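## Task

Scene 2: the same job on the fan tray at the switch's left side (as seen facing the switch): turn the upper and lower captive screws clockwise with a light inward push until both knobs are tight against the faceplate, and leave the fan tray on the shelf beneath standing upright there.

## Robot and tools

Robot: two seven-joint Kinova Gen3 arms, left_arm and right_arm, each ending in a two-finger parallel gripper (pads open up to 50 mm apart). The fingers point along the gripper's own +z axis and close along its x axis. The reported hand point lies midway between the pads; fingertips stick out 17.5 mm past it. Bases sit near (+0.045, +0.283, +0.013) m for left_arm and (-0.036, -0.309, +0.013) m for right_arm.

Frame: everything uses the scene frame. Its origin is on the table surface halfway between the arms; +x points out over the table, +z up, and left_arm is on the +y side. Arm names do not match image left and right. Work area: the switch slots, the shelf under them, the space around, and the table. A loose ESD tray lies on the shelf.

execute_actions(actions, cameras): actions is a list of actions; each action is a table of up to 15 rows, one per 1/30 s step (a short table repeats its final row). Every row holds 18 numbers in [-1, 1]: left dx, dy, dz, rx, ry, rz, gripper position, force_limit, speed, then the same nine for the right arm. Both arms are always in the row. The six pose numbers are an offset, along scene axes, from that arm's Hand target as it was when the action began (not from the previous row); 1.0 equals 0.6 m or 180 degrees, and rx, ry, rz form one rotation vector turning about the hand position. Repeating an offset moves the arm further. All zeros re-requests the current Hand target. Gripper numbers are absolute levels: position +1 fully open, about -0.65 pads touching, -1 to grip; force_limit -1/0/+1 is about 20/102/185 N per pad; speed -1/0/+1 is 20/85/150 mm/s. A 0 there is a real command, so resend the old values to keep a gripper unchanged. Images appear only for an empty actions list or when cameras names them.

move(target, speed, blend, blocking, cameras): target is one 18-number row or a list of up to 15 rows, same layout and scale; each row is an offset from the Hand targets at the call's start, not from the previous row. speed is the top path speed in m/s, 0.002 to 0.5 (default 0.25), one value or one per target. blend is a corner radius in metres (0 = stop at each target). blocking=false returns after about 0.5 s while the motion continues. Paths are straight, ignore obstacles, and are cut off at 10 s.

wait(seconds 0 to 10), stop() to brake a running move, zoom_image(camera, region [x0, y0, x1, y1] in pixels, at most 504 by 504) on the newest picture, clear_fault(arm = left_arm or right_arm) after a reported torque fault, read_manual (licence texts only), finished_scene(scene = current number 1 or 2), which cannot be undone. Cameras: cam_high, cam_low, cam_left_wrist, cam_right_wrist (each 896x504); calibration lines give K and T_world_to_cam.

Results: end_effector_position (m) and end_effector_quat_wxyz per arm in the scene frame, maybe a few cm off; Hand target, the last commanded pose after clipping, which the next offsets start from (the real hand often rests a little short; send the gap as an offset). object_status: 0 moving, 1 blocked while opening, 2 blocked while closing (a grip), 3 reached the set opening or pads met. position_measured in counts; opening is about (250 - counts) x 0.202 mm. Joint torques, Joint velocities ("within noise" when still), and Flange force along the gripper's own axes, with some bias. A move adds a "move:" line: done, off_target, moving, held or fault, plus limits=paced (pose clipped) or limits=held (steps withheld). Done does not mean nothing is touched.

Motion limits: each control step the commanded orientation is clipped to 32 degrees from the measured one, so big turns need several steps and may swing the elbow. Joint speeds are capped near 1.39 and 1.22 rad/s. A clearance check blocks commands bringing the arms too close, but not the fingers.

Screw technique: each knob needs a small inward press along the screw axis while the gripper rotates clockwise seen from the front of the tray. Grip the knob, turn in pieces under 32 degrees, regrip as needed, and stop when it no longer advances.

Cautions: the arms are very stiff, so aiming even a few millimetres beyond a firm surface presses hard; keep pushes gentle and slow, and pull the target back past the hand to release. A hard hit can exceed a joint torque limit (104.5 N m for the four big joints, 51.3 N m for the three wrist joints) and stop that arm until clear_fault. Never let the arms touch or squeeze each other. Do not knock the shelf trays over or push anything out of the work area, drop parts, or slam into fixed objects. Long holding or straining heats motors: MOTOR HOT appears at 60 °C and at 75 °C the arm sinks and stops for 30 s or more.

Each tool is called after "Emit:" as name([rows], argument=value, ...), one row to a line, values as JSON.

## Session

Emit:
execute_actions(actions=[])

Emit:
zoom_image(camera="cam_high", region=[600, 40, 760, 290])

Emit:
zoom_image(camera="cam_low", region=[290, 90, 390, 210])

Scene clock: 0.00 s.
left_arm: end_effector_position=(+0.8344, +0.6355, +0.2347) position_measured=3 object_status=3 end_effector_quat_wxyz=(-0.421, +0.759, +0.050, +0.494) | right_arm: end_effector_position=(+0.4966, -0.2512, +0.2370) position_measured=3 object_status=3 end_effector_quat_wxyz=(+0.122, +0.491, +0.804, -0.311)
Joint positions: left_arm=[0.072 1.102 -0.634 1.375 -2.393 0.506 2.492] | right_arm=[-0.568 0.869 0.095 0.948 0.477 1.732 1.589]
Joint velocities: within noise
Joint torques (N m): no reading
Motor temperatures (°C): left_arm=[32 37 31 34 44 38 42] | right_arm=[35 36 31 34 37 40 44]
Flange force (N): no reading
Hand target: left_arm +0.8344, +0.6355, +0.2347; -0.421, +0.759, +0.050, +0.494 | right_arm +0.4966, -0.2512, +0.2370; +0.122, +0.491, +0.804, -0.311
Tool commands: left_gripper/position=+1.0 left_gripper/force_limit=+1.0 left_gripper/speed=+1.0 right_gripper/position=+1.0 right_gripper/force_limit=+1.0 right_gripper/speed=+1.0
camera_calibration:
cam_left_wrist: T_world_to_cam=[[0.534634, -0.310487, 0.78598, -0.426471], [0.490939, -0.642912, -0.587914, 0.194855], [0.687855, 0.700187, -0.191293, -0.804597], [0, 0, 0, 1]] pos_world=[0.68579, 0.556229, 0.295842]
cam_right_wrist: T_world_to_cam=[[-0.485396, 0.722509, -0.492311, 0.534538], [0.865676, 0.318303, -0.386379, -0.202191], [-0.122459, -0.613729, -0.779962, 0.256512], [0, 0, 0, 1]] pos_world=[0.465907, -0.164422, 0.385107]

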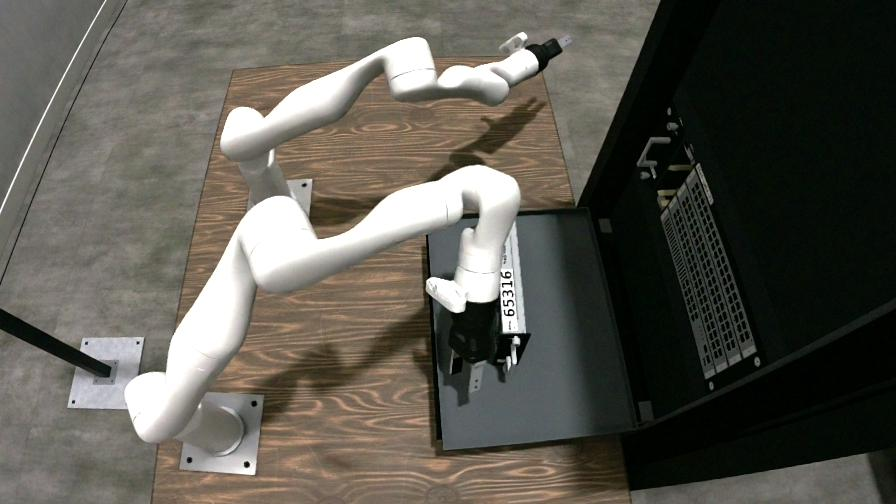

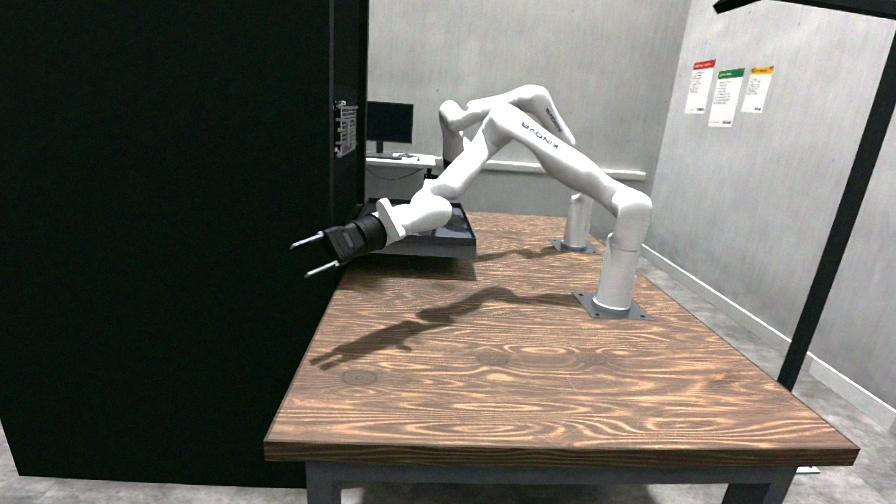

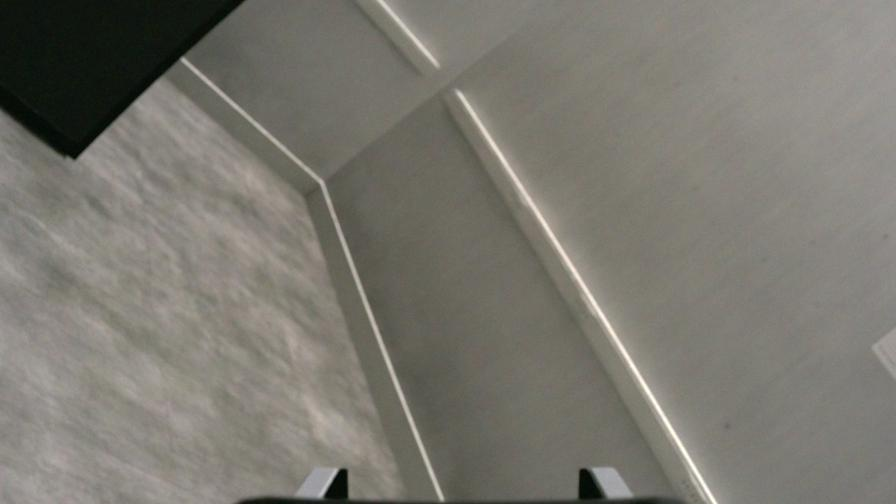

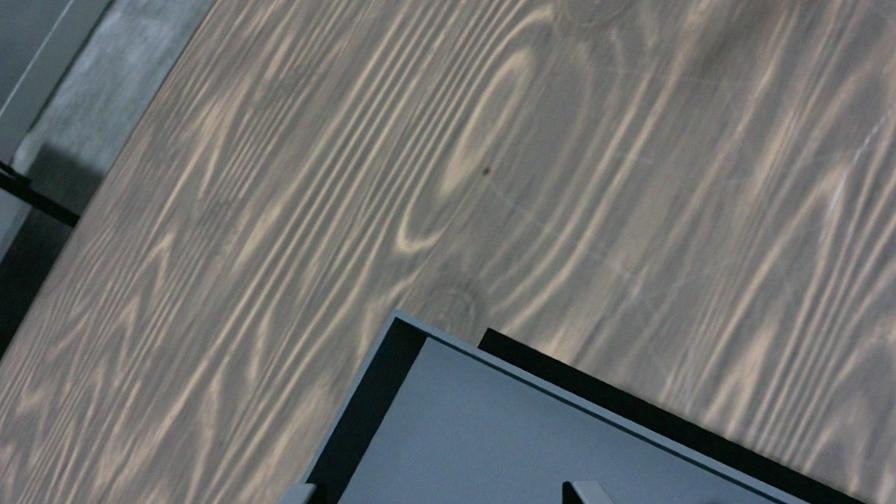

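Scaled by 2.016 from the camera's 896x504 image, which has a finer 1280x720 frame.

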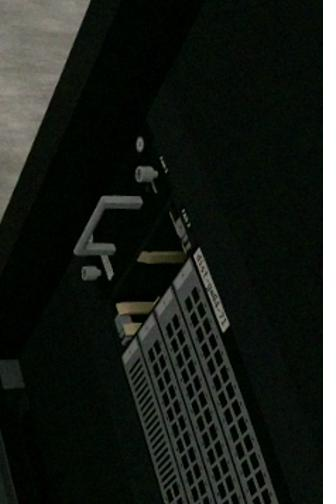

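Scaled by 4.200 from the camera's 896x504 image, which has a finer 1280x720 frame.

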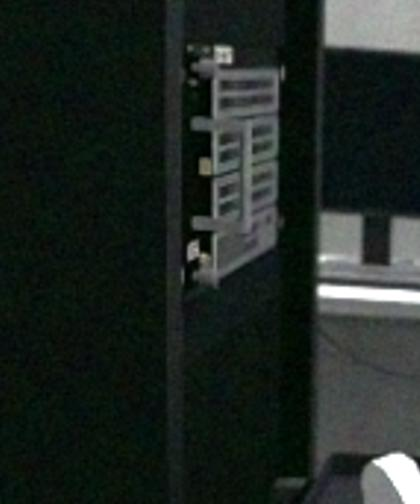

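Emit:
move([
  [0,0,0,0,0,0,1,1,1,0,0,0.333,0,0,0,1,1,1],
  [-0.2573,-0.9258,0.2505,0.2998,0.07,-0.2502,1,1,1,0.339,0.2187,0.2467,-0.5186,-0.1765,0.8175,1,1,1],
], speed=0.3, blend=[0.05,0], cameras=["all"])

Scene clock: 51.73 s.
left_arm: end_effector_position=(+0.7822, +0.4475, +0.2855) position_measured=3 object_status=3 end_effector_quat_wxyz=(-0.468, +0.701, -0.145, +0.518) | right_arm: end_effector_position=(+0.5715, -0.2029, +0.4178) position_measured=3 object_status=3 end_effector_quat_wxyz=(+0.459, +0.050, +0.798, -0.388)
Joint positions: left_arm=[0.396 0.956 -0.677 1.831 -2.614 0.881 2.45] | right_arm=[-1.038 0.572 0.354 1.514 1.202 1.246 1.791]
Joint torques (N m): left_arm=[-1.08 -22.82 -6.26 -6.37 0.68 4 -0.01] | right_arm=[-0.18 -16.17 4.28 -7.88 3.37 1.45 0.06]
Flange force (N): left_arm=[3.0 2.1 0.5] | right_arm=[-2.3 -2.9 -1.2]
Hand target: left_arm +0.7822, +0.4474, +0.2855; -0.468, +0.701, -0.145, +0.518 (not the last commanded pose) | right_arm +0.5714, -0.2029, +0.4178; +0.459, +0.050, +0.798, -0.388 (not the last commanded pose)
Off the commanded pose: left_arm 0.394 m, 47 deg | right_arm 0.156 m, 112 deg.
move: held (left_arm; a check stopped the path), off_target (right_arm; braked when a check withheld steps of left_arm); path passed 1 of 2 targets; limits=held
pose unreachable (left arm): on one or more control steps of this call, first in action 0 (counted from 0), this arm could not follow its commanded pose, so it was not sent that pose on those steps. It may still have moved: this result reports where it is.
cause: moving toward the commanded pose would bring a part of the arm too close to another arm (a part of this arm just beyond joint 4 (elbow) and a part of the right arm just beyond its joint 6 (wrist pitch), 8 mm apart when this arm was first held).
camera_calibration:
cam_left_wrist: T_world_to_cam=[[0.454737, -0.666905, 0.590298, -0.219087], [0.280862, -0.52159, -0.805643, 0.301762], [0.845181, 0.532148, -0.0498782, -0.715647], [0, 0, 0, 1]] pos_world=[0.619725, 0.392116, 0.336744]
cam_right_wrist: T_world_to_cam=[[-0.582145, -0.268225, -0.767569, 0.594215], [0.441661, 0.688293, -0.57549, 0.184005], [0.682673, -0.674024, -0.282221, -0.243943], [0, 0, 0, 1]] pos_world=[0.431184, -0.131689, 0.493148]

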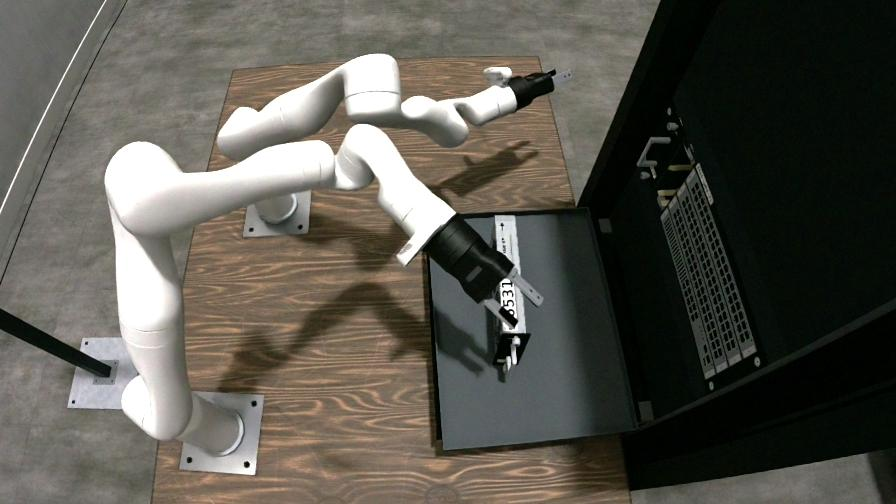

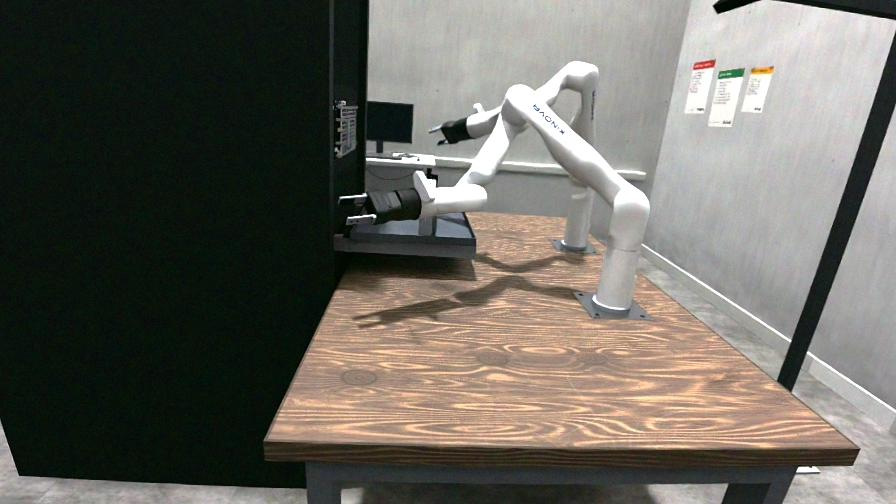

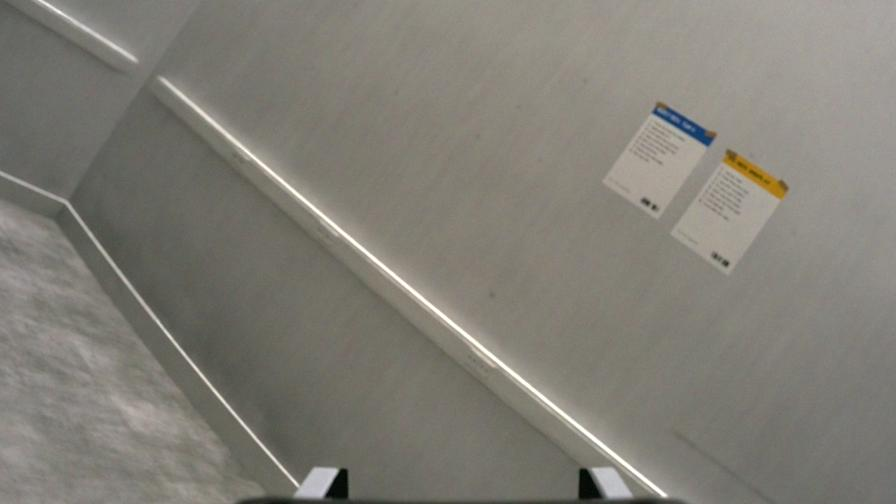

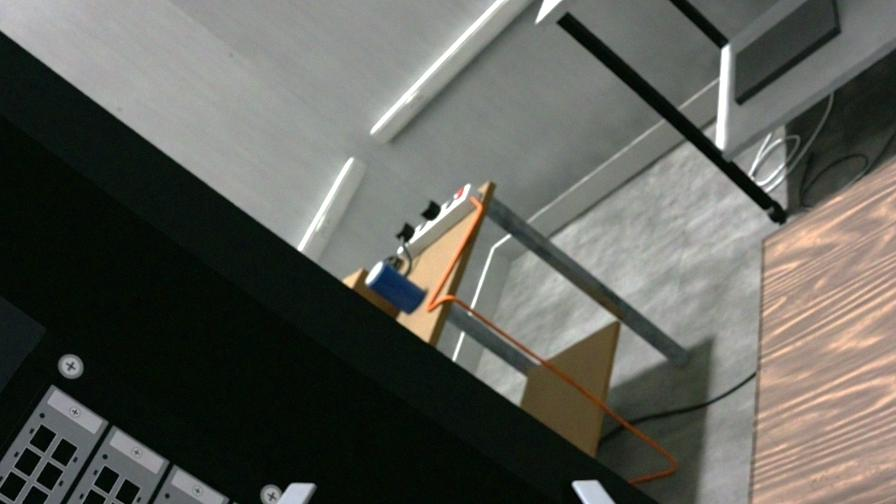

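Emit:
move(target=[0,0,0,0,0,0,1,1,1,0.2143,0.1382,-0.0547,-0.3283,-0.1121,0.5173,1,1,1], speed=0.3, cameras=["all"])

Scene clock: 65.93 s.
left_arm: end_effector_position=(+0.7822, +0.4474, +0.2856) position_measured=3 object_status=3 end_effector_quat_wxyz=(-0.468, +0.701, -0.145, +0.518) | right_arm: end_effector_position=(+0.7000, -0.1200, +0.3850) position_measured=3 object_status=3 end_effector_quat_wxyz=(+0.664, -0.665, +0.241, -0.242)
Joint positions: left_arm=[0.396 0.956 -0.677 1.831 -2.614 0.881 2.45] | right_arm=[-0.3 0.848 0.557 1.548 4.056 1.415 0.682]
Joint torques (N m): left_arm=[-1.01 -22.81 -6.3 -6.37 0.66 4.01 -0.03] | right_arm=[-0.18 -21.42 2.95 -7.34 -2.36 2.34 0.02]
Flange force (N): left_arm=[2.9 2.0 0.6] | right_arm=[-0.7 -3.9 0.2]
Hand target: left_arm +0.7822, +0.4474, +0.2856; -0.468, +0.701, -0.145, +0.518 | right_arm +0.7000, -0.1200, +0.3850; +0.664, -0.665, +0.241, -0.242
Off the commanded pose: left_arm 0.000 m, 0 deg | right_arm 0.000 m, 0 deg.
move: done
camera_calibration:
cam_left_wrist: T_world_to_cam=[[0.454574, -0.666961, 0.590361, -0.219051], [0.280891, -0.521635, -0.805603, 0.301696], [0.845259, 0.532033, -0.0497781, -0.715631], [0, 0, 0, 1]] pos_world=[0.619724, 0.392016, 0.336744]
cam_right_wrist: T_world_to_cam=[[0.758371, -0.651823, 0.0000330723, -0.613848], [0.00560045, 0.00646517, -0.999963, 0.438043], [0.651799, 0.758344, 0.0085535, -0.203542], [0, 0, 0, 1]] pos_world=[0.59574, -0.248598, 0.439788]

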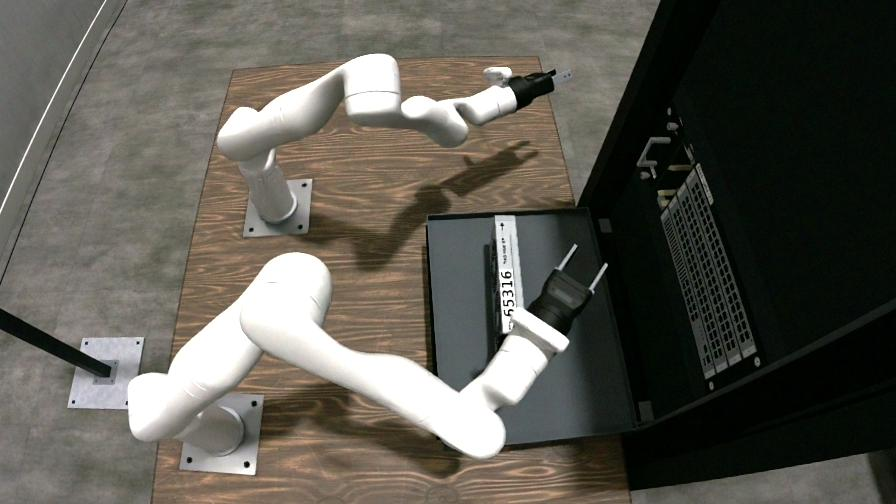

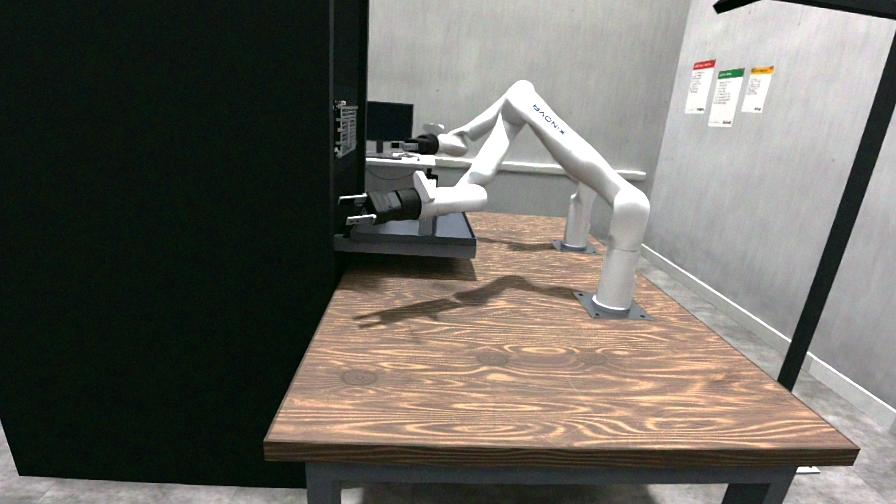

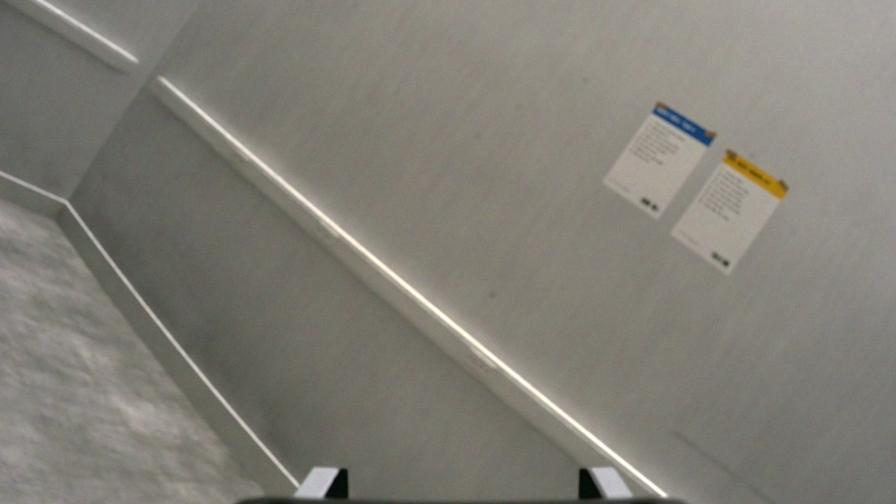

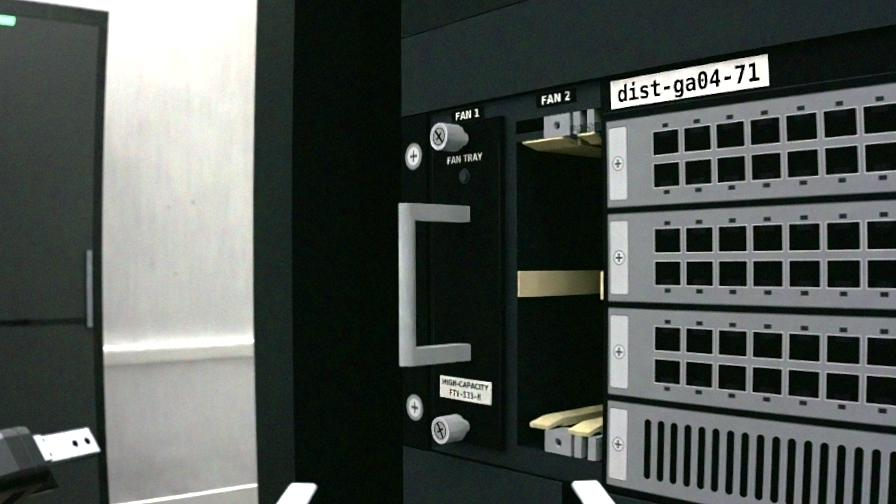

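Emit:
move(target=[-0.1703,-0.6375,0.1657,0.1986,0.0459,-0.1658,1,1,1,0,0,0,0,0,0,1,1,1], speed=0.25, cameras=["all"])

Scene clock: 80.43 s.
left_arm: end_effector_position=(+0.6801, +0.0650, +0.3850) position_measured=3 object_status=3 end_effector_quat_wxyz=(+0.500, -0.500, +0.500, -0.500) | right_arm: end_effector_position=(+0.7000, -0.1200, +0.3850) position_measured=3 object_status=3 end_effector_quat_wxyz=(+0.664, -0.665, +0.241, -0.242)
Joint positions: left_arm=[1.133 0.677 -0.811 2.06 -2.617 0.857 1.721] | right_arm=[-0.3 0.848 0.557 1.548 4.056 1.415 0.682]
Joint torques (N m): left_arm=[-1.11 -17.79 -5.18 -7.39 0.44 4.09 0.02] | right_arm=[-0.13 -21.47 2.95 -7.3 -2.32 2.29 0.09]
Flange force (N): left_arm=[4.5 -1.4 -0.3] | right_arm=[-0.5 -3.9 0.4]
Hand target: left_arm +0.6801, +0.0649, +0.3850; +0.500, -0.500, +0.500, -0.500 | right_arm +0.7000, -0.1200, +0.3850; +0.664, -0.665, +0.241, -0.242
Off the commanded pose: left_arm 0.000 m, 0 deg | right_arm 0.000 m, 0 deg.
move: done
camera_calibration:
cam_left_wrist: T_world_to_cam=[[0.0396174, -0.999214, 0.00103947, 0.0443699], [-0.0016989, -0.00110764, -0.999998, 0.444143], [0.999213, 0.0396155, -0.00174145, -0.512052], [0, 0, 0, 1]] pos_world=[0.510646, 0.0651122, 0.443204]
cam_right_wrist: T_world_to_cam=[[0.758371, -0.651823, 0.0000330723, -0.613848], [0.00560045, 0.00646517, -0.999963, 0.438043], [0.651799, 0.758344, 0.0085535, -0.203542], [0, 0, 0, 1]] pos_world=[0.59574, -0.248598, 0.439788]

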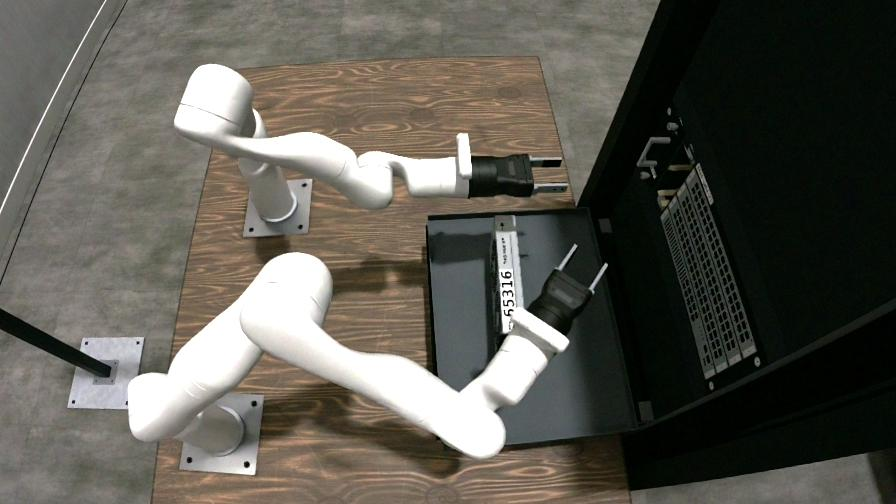

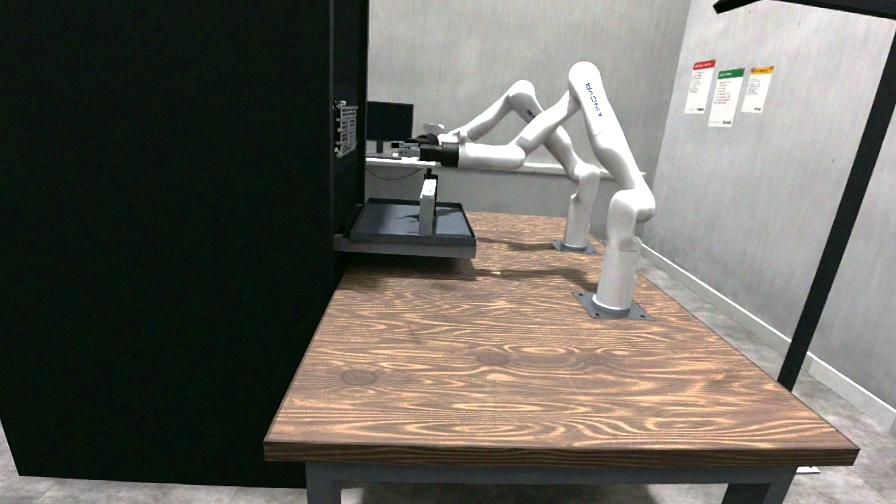

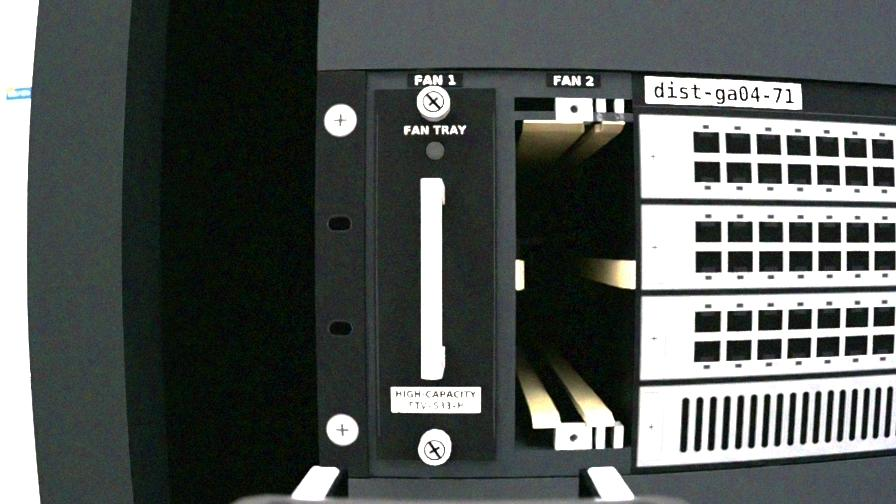

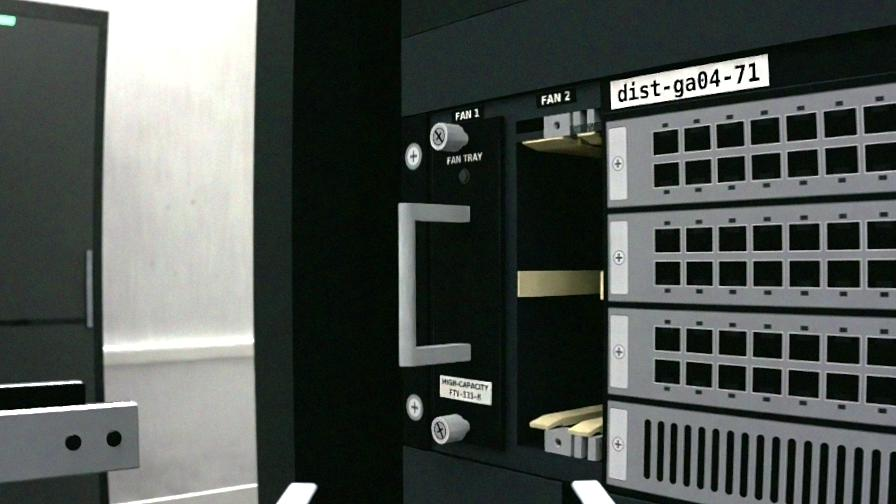

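Emit:
move([
  [0.1332,0.0285,0.2,-0.5,0,0,0.274,-0.7,0,0,0,0,0,0,0,1,1,1],
  [0.2415,0.0285,0.2,-0.5,0,0,0.274,-0.7,0,0,0,0,0,0,0,1,1,1],
], speed=0.3, cameras=["cam_high","cam_left_wrist","cam_right_wrist"])

Emit:
zoom_image(camera="cam_right_wrist", region=[330, 70, 530, 200])

Emit:
zoom_image(camera="cam_left_wrist", region=[320, 350, 580, 504])

Scene clock: 120.43 s.
left_arm: end_effector_position=(+0.8249, +0.0820, +0.5050) position_measured=112 object_status=3 end_effector_quat_wxyz=(+0.000, +0.707, +0.000, +0.707) | right_arm: end_effector_position=(+0.7000, -0.1200, +0.3850) position_measured=3 object_status=3 end_effector_quat_wxyz=(+0.664, -0.665, +0.241, -0.242)
Joint positions: left_arm=[0.636 0.57 -0.409 1.529 -2.548 0.503 2.833] | right_arm=[-0.3 0.848 0.557 1.548 4.056 1.415 0.682]
Joint torques (N m): left_arm=[-1.06 -23.16 -2.65 -11.49 -0.51 3.94 -0.05] | right_arm=[-0.2 -21.37 2.95 -7.34 -2.37 2.29 0.04]
Flange force (N): left_arm=[2.1 4.5 2.0] | right_arm=[-0.7 -4.0 0.1]
Hand target: left_arm +0.8249, +0.0820, +0.5050; +0.000, +0.707, +0.000, +0.707 | right_arm +0.7000, -0.1200, +0.3850; +0.664, -0.665, +0.241, -0.242
Off the commanded pose: left_arm 0.000 m, 0 deg | right_arm 0.000 m, 0 deg.
move: done
camera_calibration:
cam_left_wrist: T_world_to_cam=[[0.0395171, 0.00113692, 0.999218, -0.530557], [-0.00169694, -0.999998, 0.00120492, 0.140808], [0.999217, -0.00174323, -0.0395151, -0.634838], [0, 0, 0, 1]] pos_world=[0.655546, 0.140304, 0.504887]
cam_right_wrist: T_world_to_cam=[[0.758371, -0.651823, 0.0000330723, -0.613848], [0.00560045, 0.00646517, -0.999963, 0.438043], [0.651799, 0.758344, 0.0085535, -0.203542], [0, 0, 0, 1]] pos_world=[0.59574, -0.248598, 0.439788]
Images, in order (width x height): cam_high 896x504, cam_left_wrist 896x504, cam_right_wrist 896x504.

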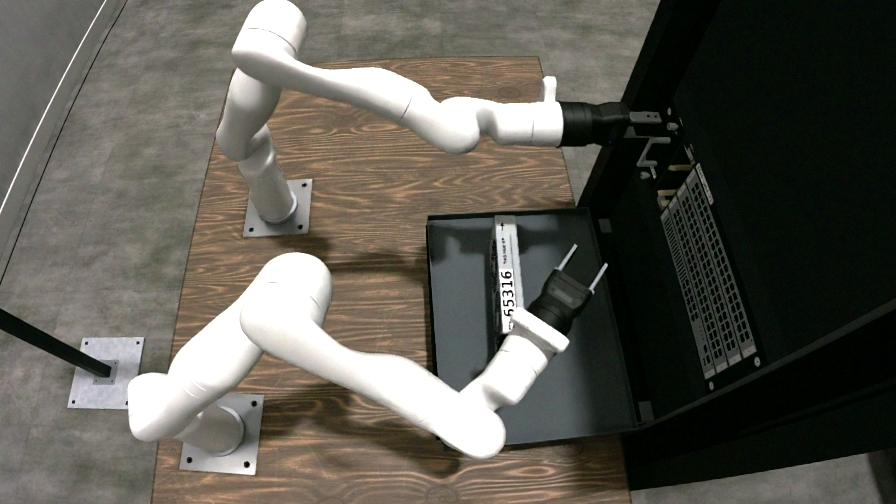

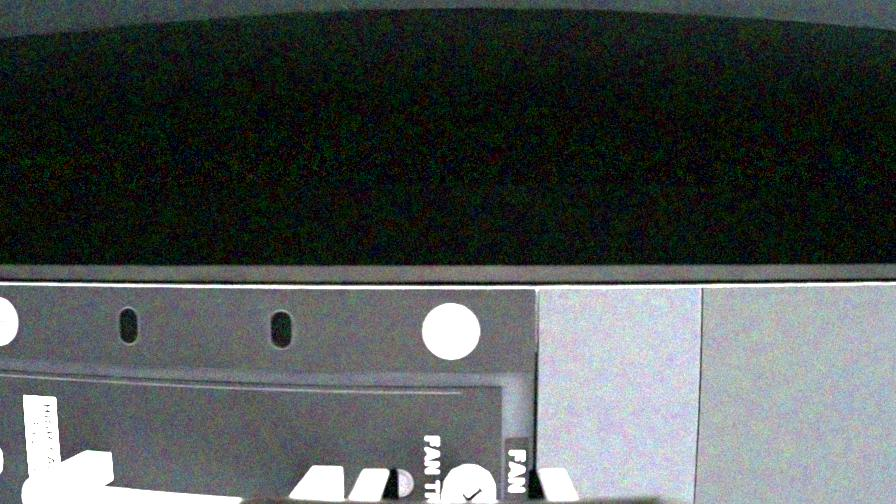

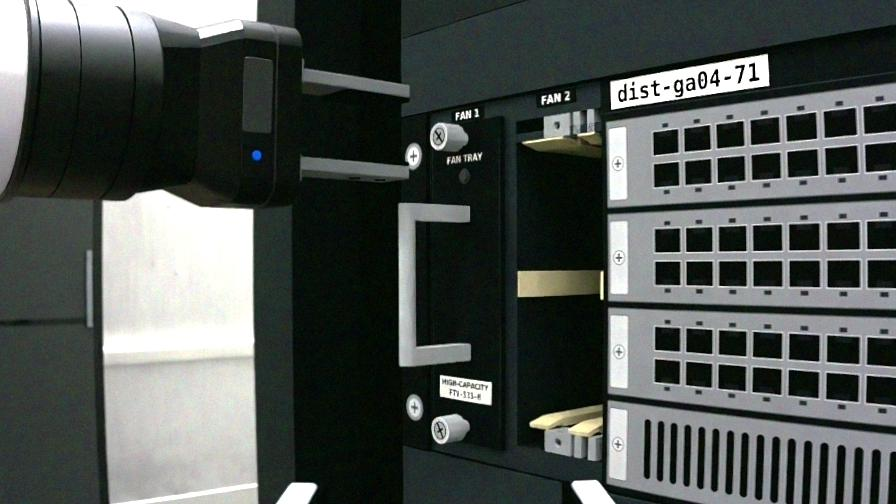

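Scaled by 2.520 from the camera's 896x504 image, which has a finer 1280x720 frame.

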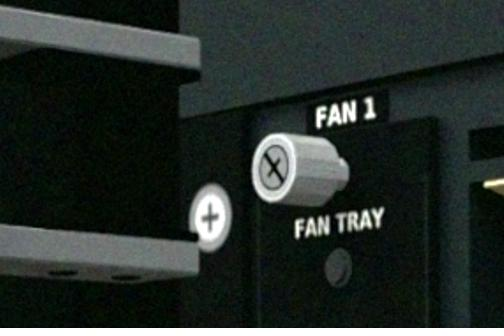

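Scaled by 1.938 from the camera's 896x504 image, which has a finer 1280x720 frame.

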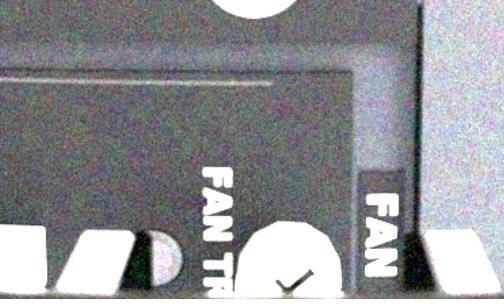

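Emit:
move(target=[0.0167,-0.0042,0.0022,-0.5,0,0,0.274,-0.7,0,0,0,0,0,0,0,1,1,1], speed=0.4, cameras=["cam_high","cam_left_wrist","cam_right_wrist"])

Emit:
zoom_image(camera="cam_left_wrist", region=[320, 350, 580, 504])

Emit:
zoom_image(camera="cam_right_wrist", region=[330, 70, 530, 200])

Scene clock: 139.40 s.
left_arm: end_effector_position=(+0.8350, +0.0795, +0.5063) position_measured=112 object_status=3 end_effector_quat_wxyz=(+0.500, +0.500, +0.500, +0.500) | right_arm: end_effector_position=(+0.7000, -0.1200, +0.3850) position_measured=3 object_status=3 end_effector_quat_wxyz=(+0.664, -0.665, +0.241, -0.242)
Joint positions: left_arm=[0.317 0.561 0.093 1.501 -2.442 0.632 4.062] | right_arm=[-0.3 0.848 0.557 1.548 4.056 1.415 0.682]
Joint torques (N m): left_arm=[-1.09 -24.26 0.58 -11.69 -1.15 3.39 0.02] | right_arm=[-0.21 -21.42 2.97 -7.29 -2.37 2.33 0.02]
Flange force (N): left_arm=[-3.1 1.1 3.1] | right_arm=[-0.5 -3.9 0.3]
Hand target: left_arm +0.8350, +0.0795, +0.5063; +0.500, +0.500, +0.500, +0.500 | right_arm +0.7000, -0.1200, +0.3850; +0.664, -0.665, +0.241, -0.242
Off the commanded pose: left_arm 0.000 m, 0 deg | right_arm 0.000 m, 0 deg.
move: done
camera_calibration:
cam_left_wrist: T_world_to_cam=[[0.0395175, 0.999218, -0.00103908, -0.105161], [-0.00169902, 0.00110709, 0.999998, -0.446952], [0.999217, -0.0395156, 0.00174144, -0.662668], [0, 0, 0, 1]] pos_world=[0.665546, 0.0793874, 0.447996]
cam_right_wrist: T_world_to_cam=[[0.758371, -0.651823, 0.0000330723, -0.613848], [0.00560045, 0.00646517, -0.999963, 0.438043], [0.651799, 0.758344, 0.0085535, -0.203542], [0, 0, 0, 1]] pos_world=[0.59574, -0.248598, 0.439788]
Images, in order (width x height): cam_high 896x504, cam_left_wrist 896x504, cam_right_wrist 896x504.

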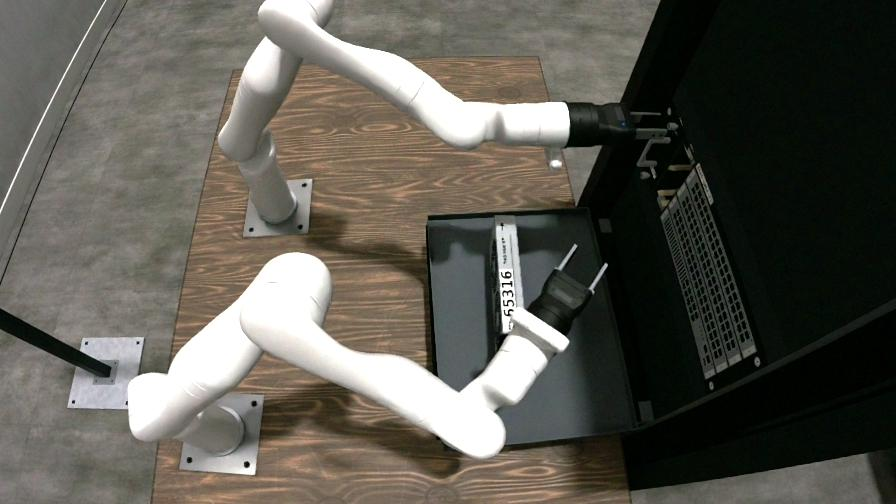

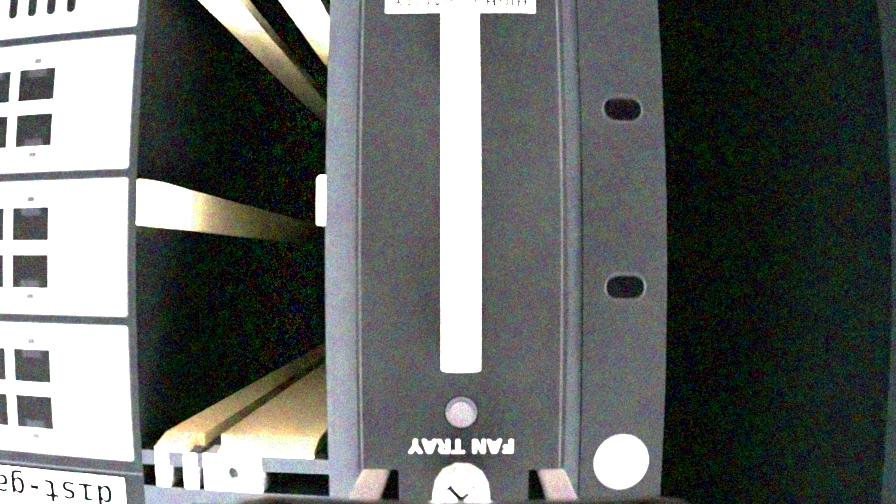

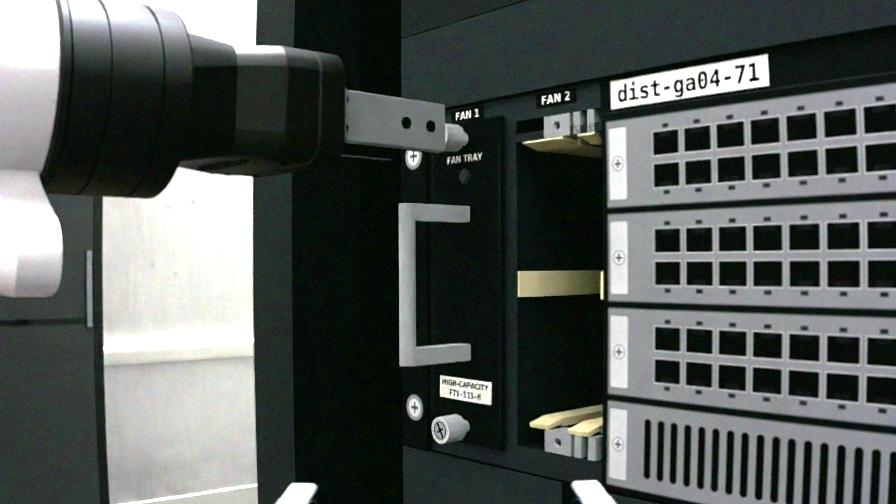

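Scaled by 1.938 from the camera's 896x504 image, which has a finer 1280x720 frame.

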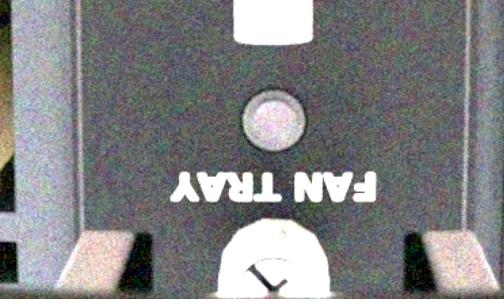

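Scaled by 2.520 from the camera's 896x504 image, which has a finer 1280x720 frame.

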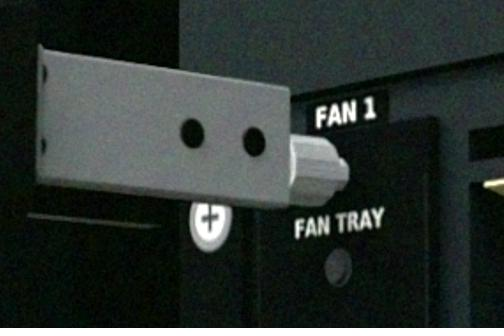

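Emit:
move([
  [0,-0.0017,0.0007,-0.5,0,0,0.274,-0.7,0,0,0,0,0,0,0,1,1,1],
  [0.0333,-0.0017,0.0007,-0.5,0,0,0.274,-0.7,0,0,0,0,0,0,0,1,1,1],
], speed=[0.4,0.06], cameras=["cam_high","cam_left_wrist","cam_right_wrist"])

Emit:
zoom_image(camera="cam_right_wrist", region=[380, 70, 500, 200])

Emit:
zoom_image(camera="cam_left_wrist", region=[320, 350, 580, 504])

Scene clock: 152.33 s.
left_arm: end_effector_position=(+0.8549, +0.0784, +0.5067) position_measured=112 object_status=3 end_effector_quat_wxyz=(+0.707, +0.000, +0.707, +0.000) | right_arm: end_effector_position=(+0.7000, -0.1200, +0.3850) position_measured=3 object_status=3 end_effector_quat_wxyz=(+0.664, -0.665, +0.241, -0.242)
Joint positions: left_arm=[0.045 0.653 0.552 1.44 -2.425 0.752 5.353] | right_arm=[-0.3 0.848 0.557 1.548 4.056 1.415 0.682]
Joint torques (N m): left_arm=[-1.06 -24.6 3.65 -11.16 -1.75 2.68 0.08] | right_arm=[-0.14 -21.46 2.95 -7.33 -2.33 2.3 0.03]
Flange force (N): left_arm=[-0.3 -2.8 3.9] | right_arm=[-0.6 -3.8 0.3]
Hand target: left_arm +0.8550, +0.0785, +0.5067; +0.707, +0.000, +0.707, +0.000 | right_arm +0.7000, -0.1200, +0.3850; +0.664, -0.665, +0.241, -0.242
Off the commanded pose: left_arm 0.000 m, 0 deg | right_arm 0.000 m, 0 deg.
move: done
camera_calibration:
cam_left_wrist: T_world_to_cam=[[0.0394175, -0.00104054, -0.999222, 0.479417], [-0.00159915, 0.999998, -0.00110443, -0.0185402], [0.999222, 0.00164144, 0.0394157, -0.705022], [0, 0, 0, 1]] pos_world=[0.685546, 0.0201963, 0.506813]
cam_right_wrist: T_world_to_cam=[[0.758371, -0.651823, 0.0000330723, -0.613848], [0.00560045, 0.00646517, -0.999963, 0.438043], [0.651799, 0.758344, 0.0085535, -0.203542], [0, 0, 0, 1]] pos_world=[0.59574, -0.248598, 0.439788]
Images, in order (width x height): cam_high 896x504, cam_left_wrist 896x504, cam_right_wrist 896x504.

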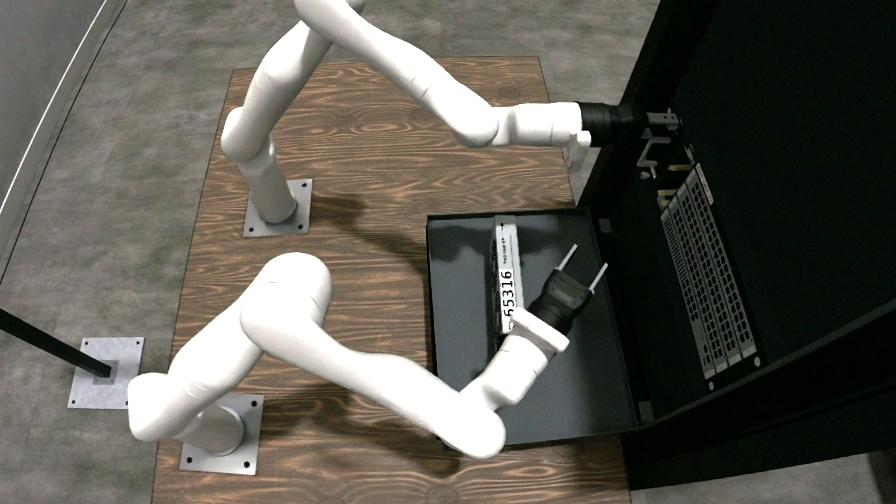

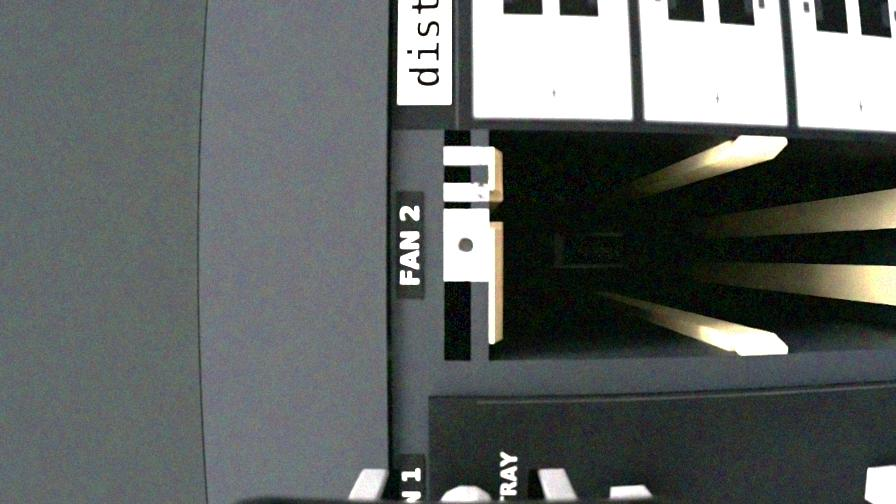

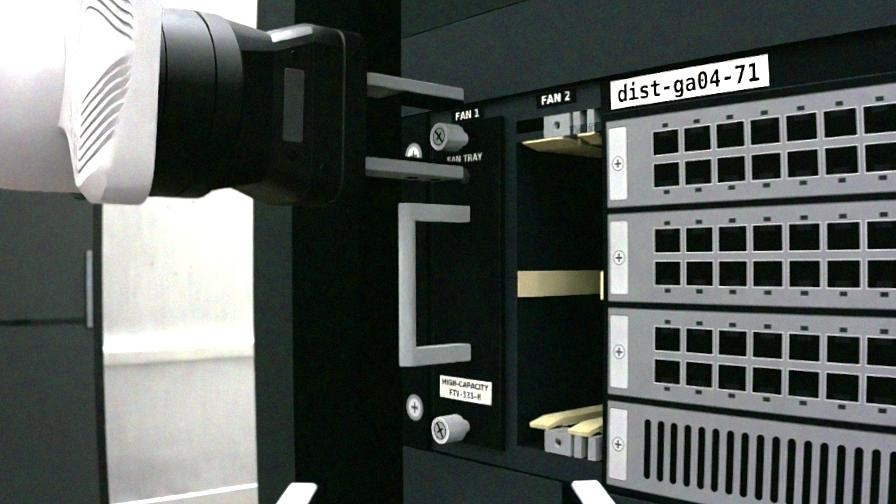

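Scaled by 3.877 from the camera's 896x504 image, which has a finer 1280x720 frame.

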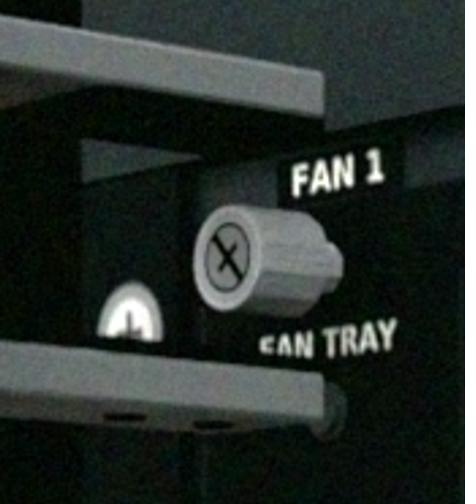

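Scaled by 1.938 from the camera's 896x504 image, which has a finer 1280x720 frame.

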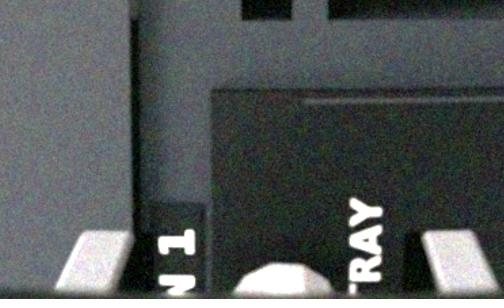

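Emit:
move([
  [0.0012,0,-0.00125,0,0,0,0.274,-0.7,-0.4,0,0,0,0,0,0,1,1,1],
  [0.0012,0,-0.00125,0,0,0,-1,-0.7,-0.4,0,0,0,0,0,0,1,1,1],
  [0.0055,0,-0.00125,0.5,0,0,-1,-0.7,-0.4,0,0,0,0,0,0,1,1,1],
  [0.0058,0,-0.00125,1,0,0,-1,-0.7,-0.4,0,0,0,0,0,0,1,1,1],
], speed=0.4, cameras=["cam_high","cam_right_wrist"])

Emit:
zoom_image(camera="cam_right_wrist", region=[380, 70, 500, 200])

Scene clock: 171.27 s.
left_arm: end_effector_position=(+0.8584, +0.0785, +0.5060) position_measured=191 object_status=2 end_effector_quat_wxyz=(+0.000, +0.707, +0.000, +0.707) | right_arm: end_effector_position=(+0.7000, -0.1200, +0.3850) position_measured=3 object_status=3 end_effector_quat_wxyz=(+0.664, -0.665, +0.241, -0.242)
Joint positions: left_arm=[0.656 0.653 -0.511 1.401 -2.562 0.411 2.911] | right_arm=[-0.3 0.848 0.557 1.548 4.056 1.415 0.682]
Joint torques (N m): left_arm=[-1.04 -19.64 -1.95 -15.66 -1.17 3.57 -0.08] | right_arm=[-0.22 -21.43 2.95 -7.31 -2.33 2.31 0.05]
Flange force (N): left_arm=[2.5 -0.6 -23.2] | right_arm=[-0.4 -3.9 0.3]
Hand target: left_arm +0.8584, +0.0785, +0.5060; +0.000, +0.707, +0.000, +0.707 | right_arm +0.7000, -0.1200, +0.3850; +0.664, -0.665, +0.241, -0.242
Off the commanded pose: left_arm 0.000 m, 0 deg | right_arm 0.000 m, 0 deg.
move: done
camera_calibration:
cam_right_wrist: T_world_to_cam=[[0.758371, -0.651823, 0.0000330723, -0.613848], [0.00560045, 0.00646517, -0.999963, 0.438043], [0.651799, 0.758344, 0.0085535, -0.203542], [0, 0, 0, 1]] pos_world=[0.59574, -0.248598, 0.439788]
Images, in order (width x height): cam_high 896x504, cam_right_wrist 896x504.

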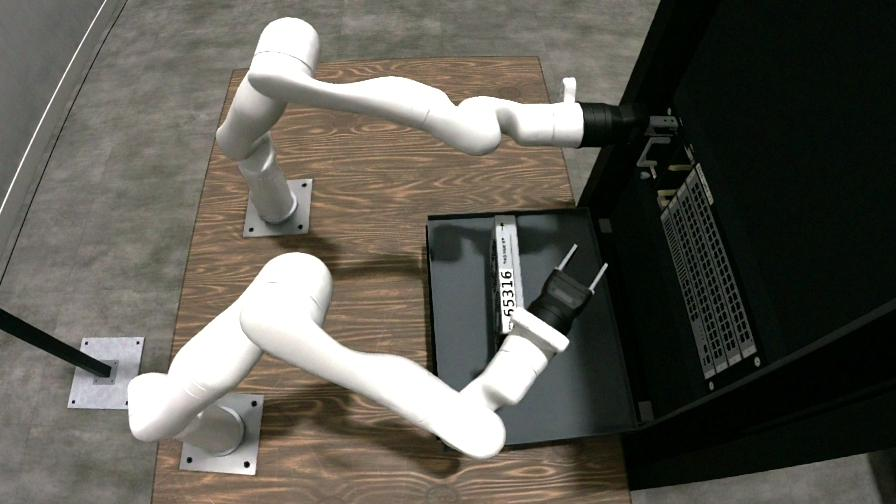

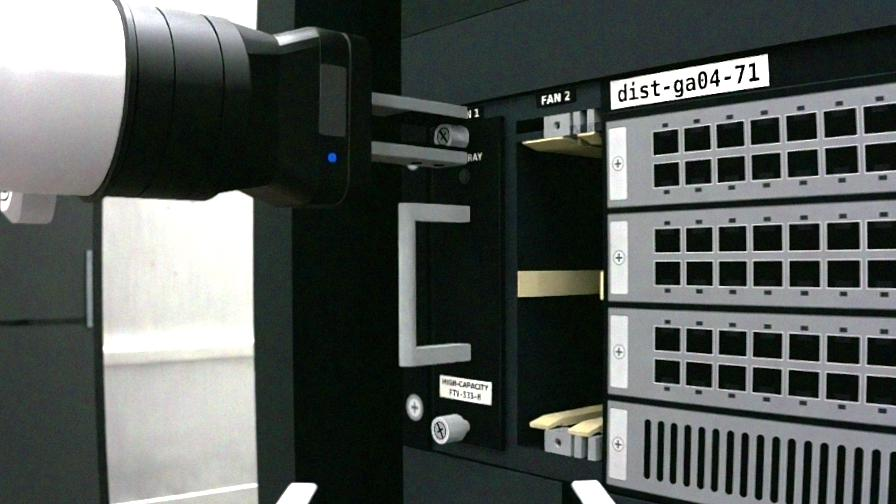

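Scaled by 3.877 from the camera's 896x504 image, which has a finer 1280x720 frame.

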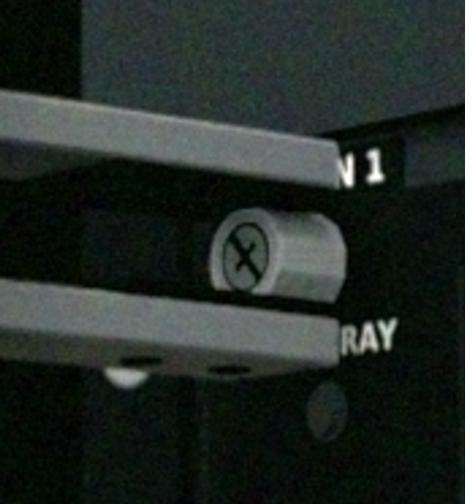

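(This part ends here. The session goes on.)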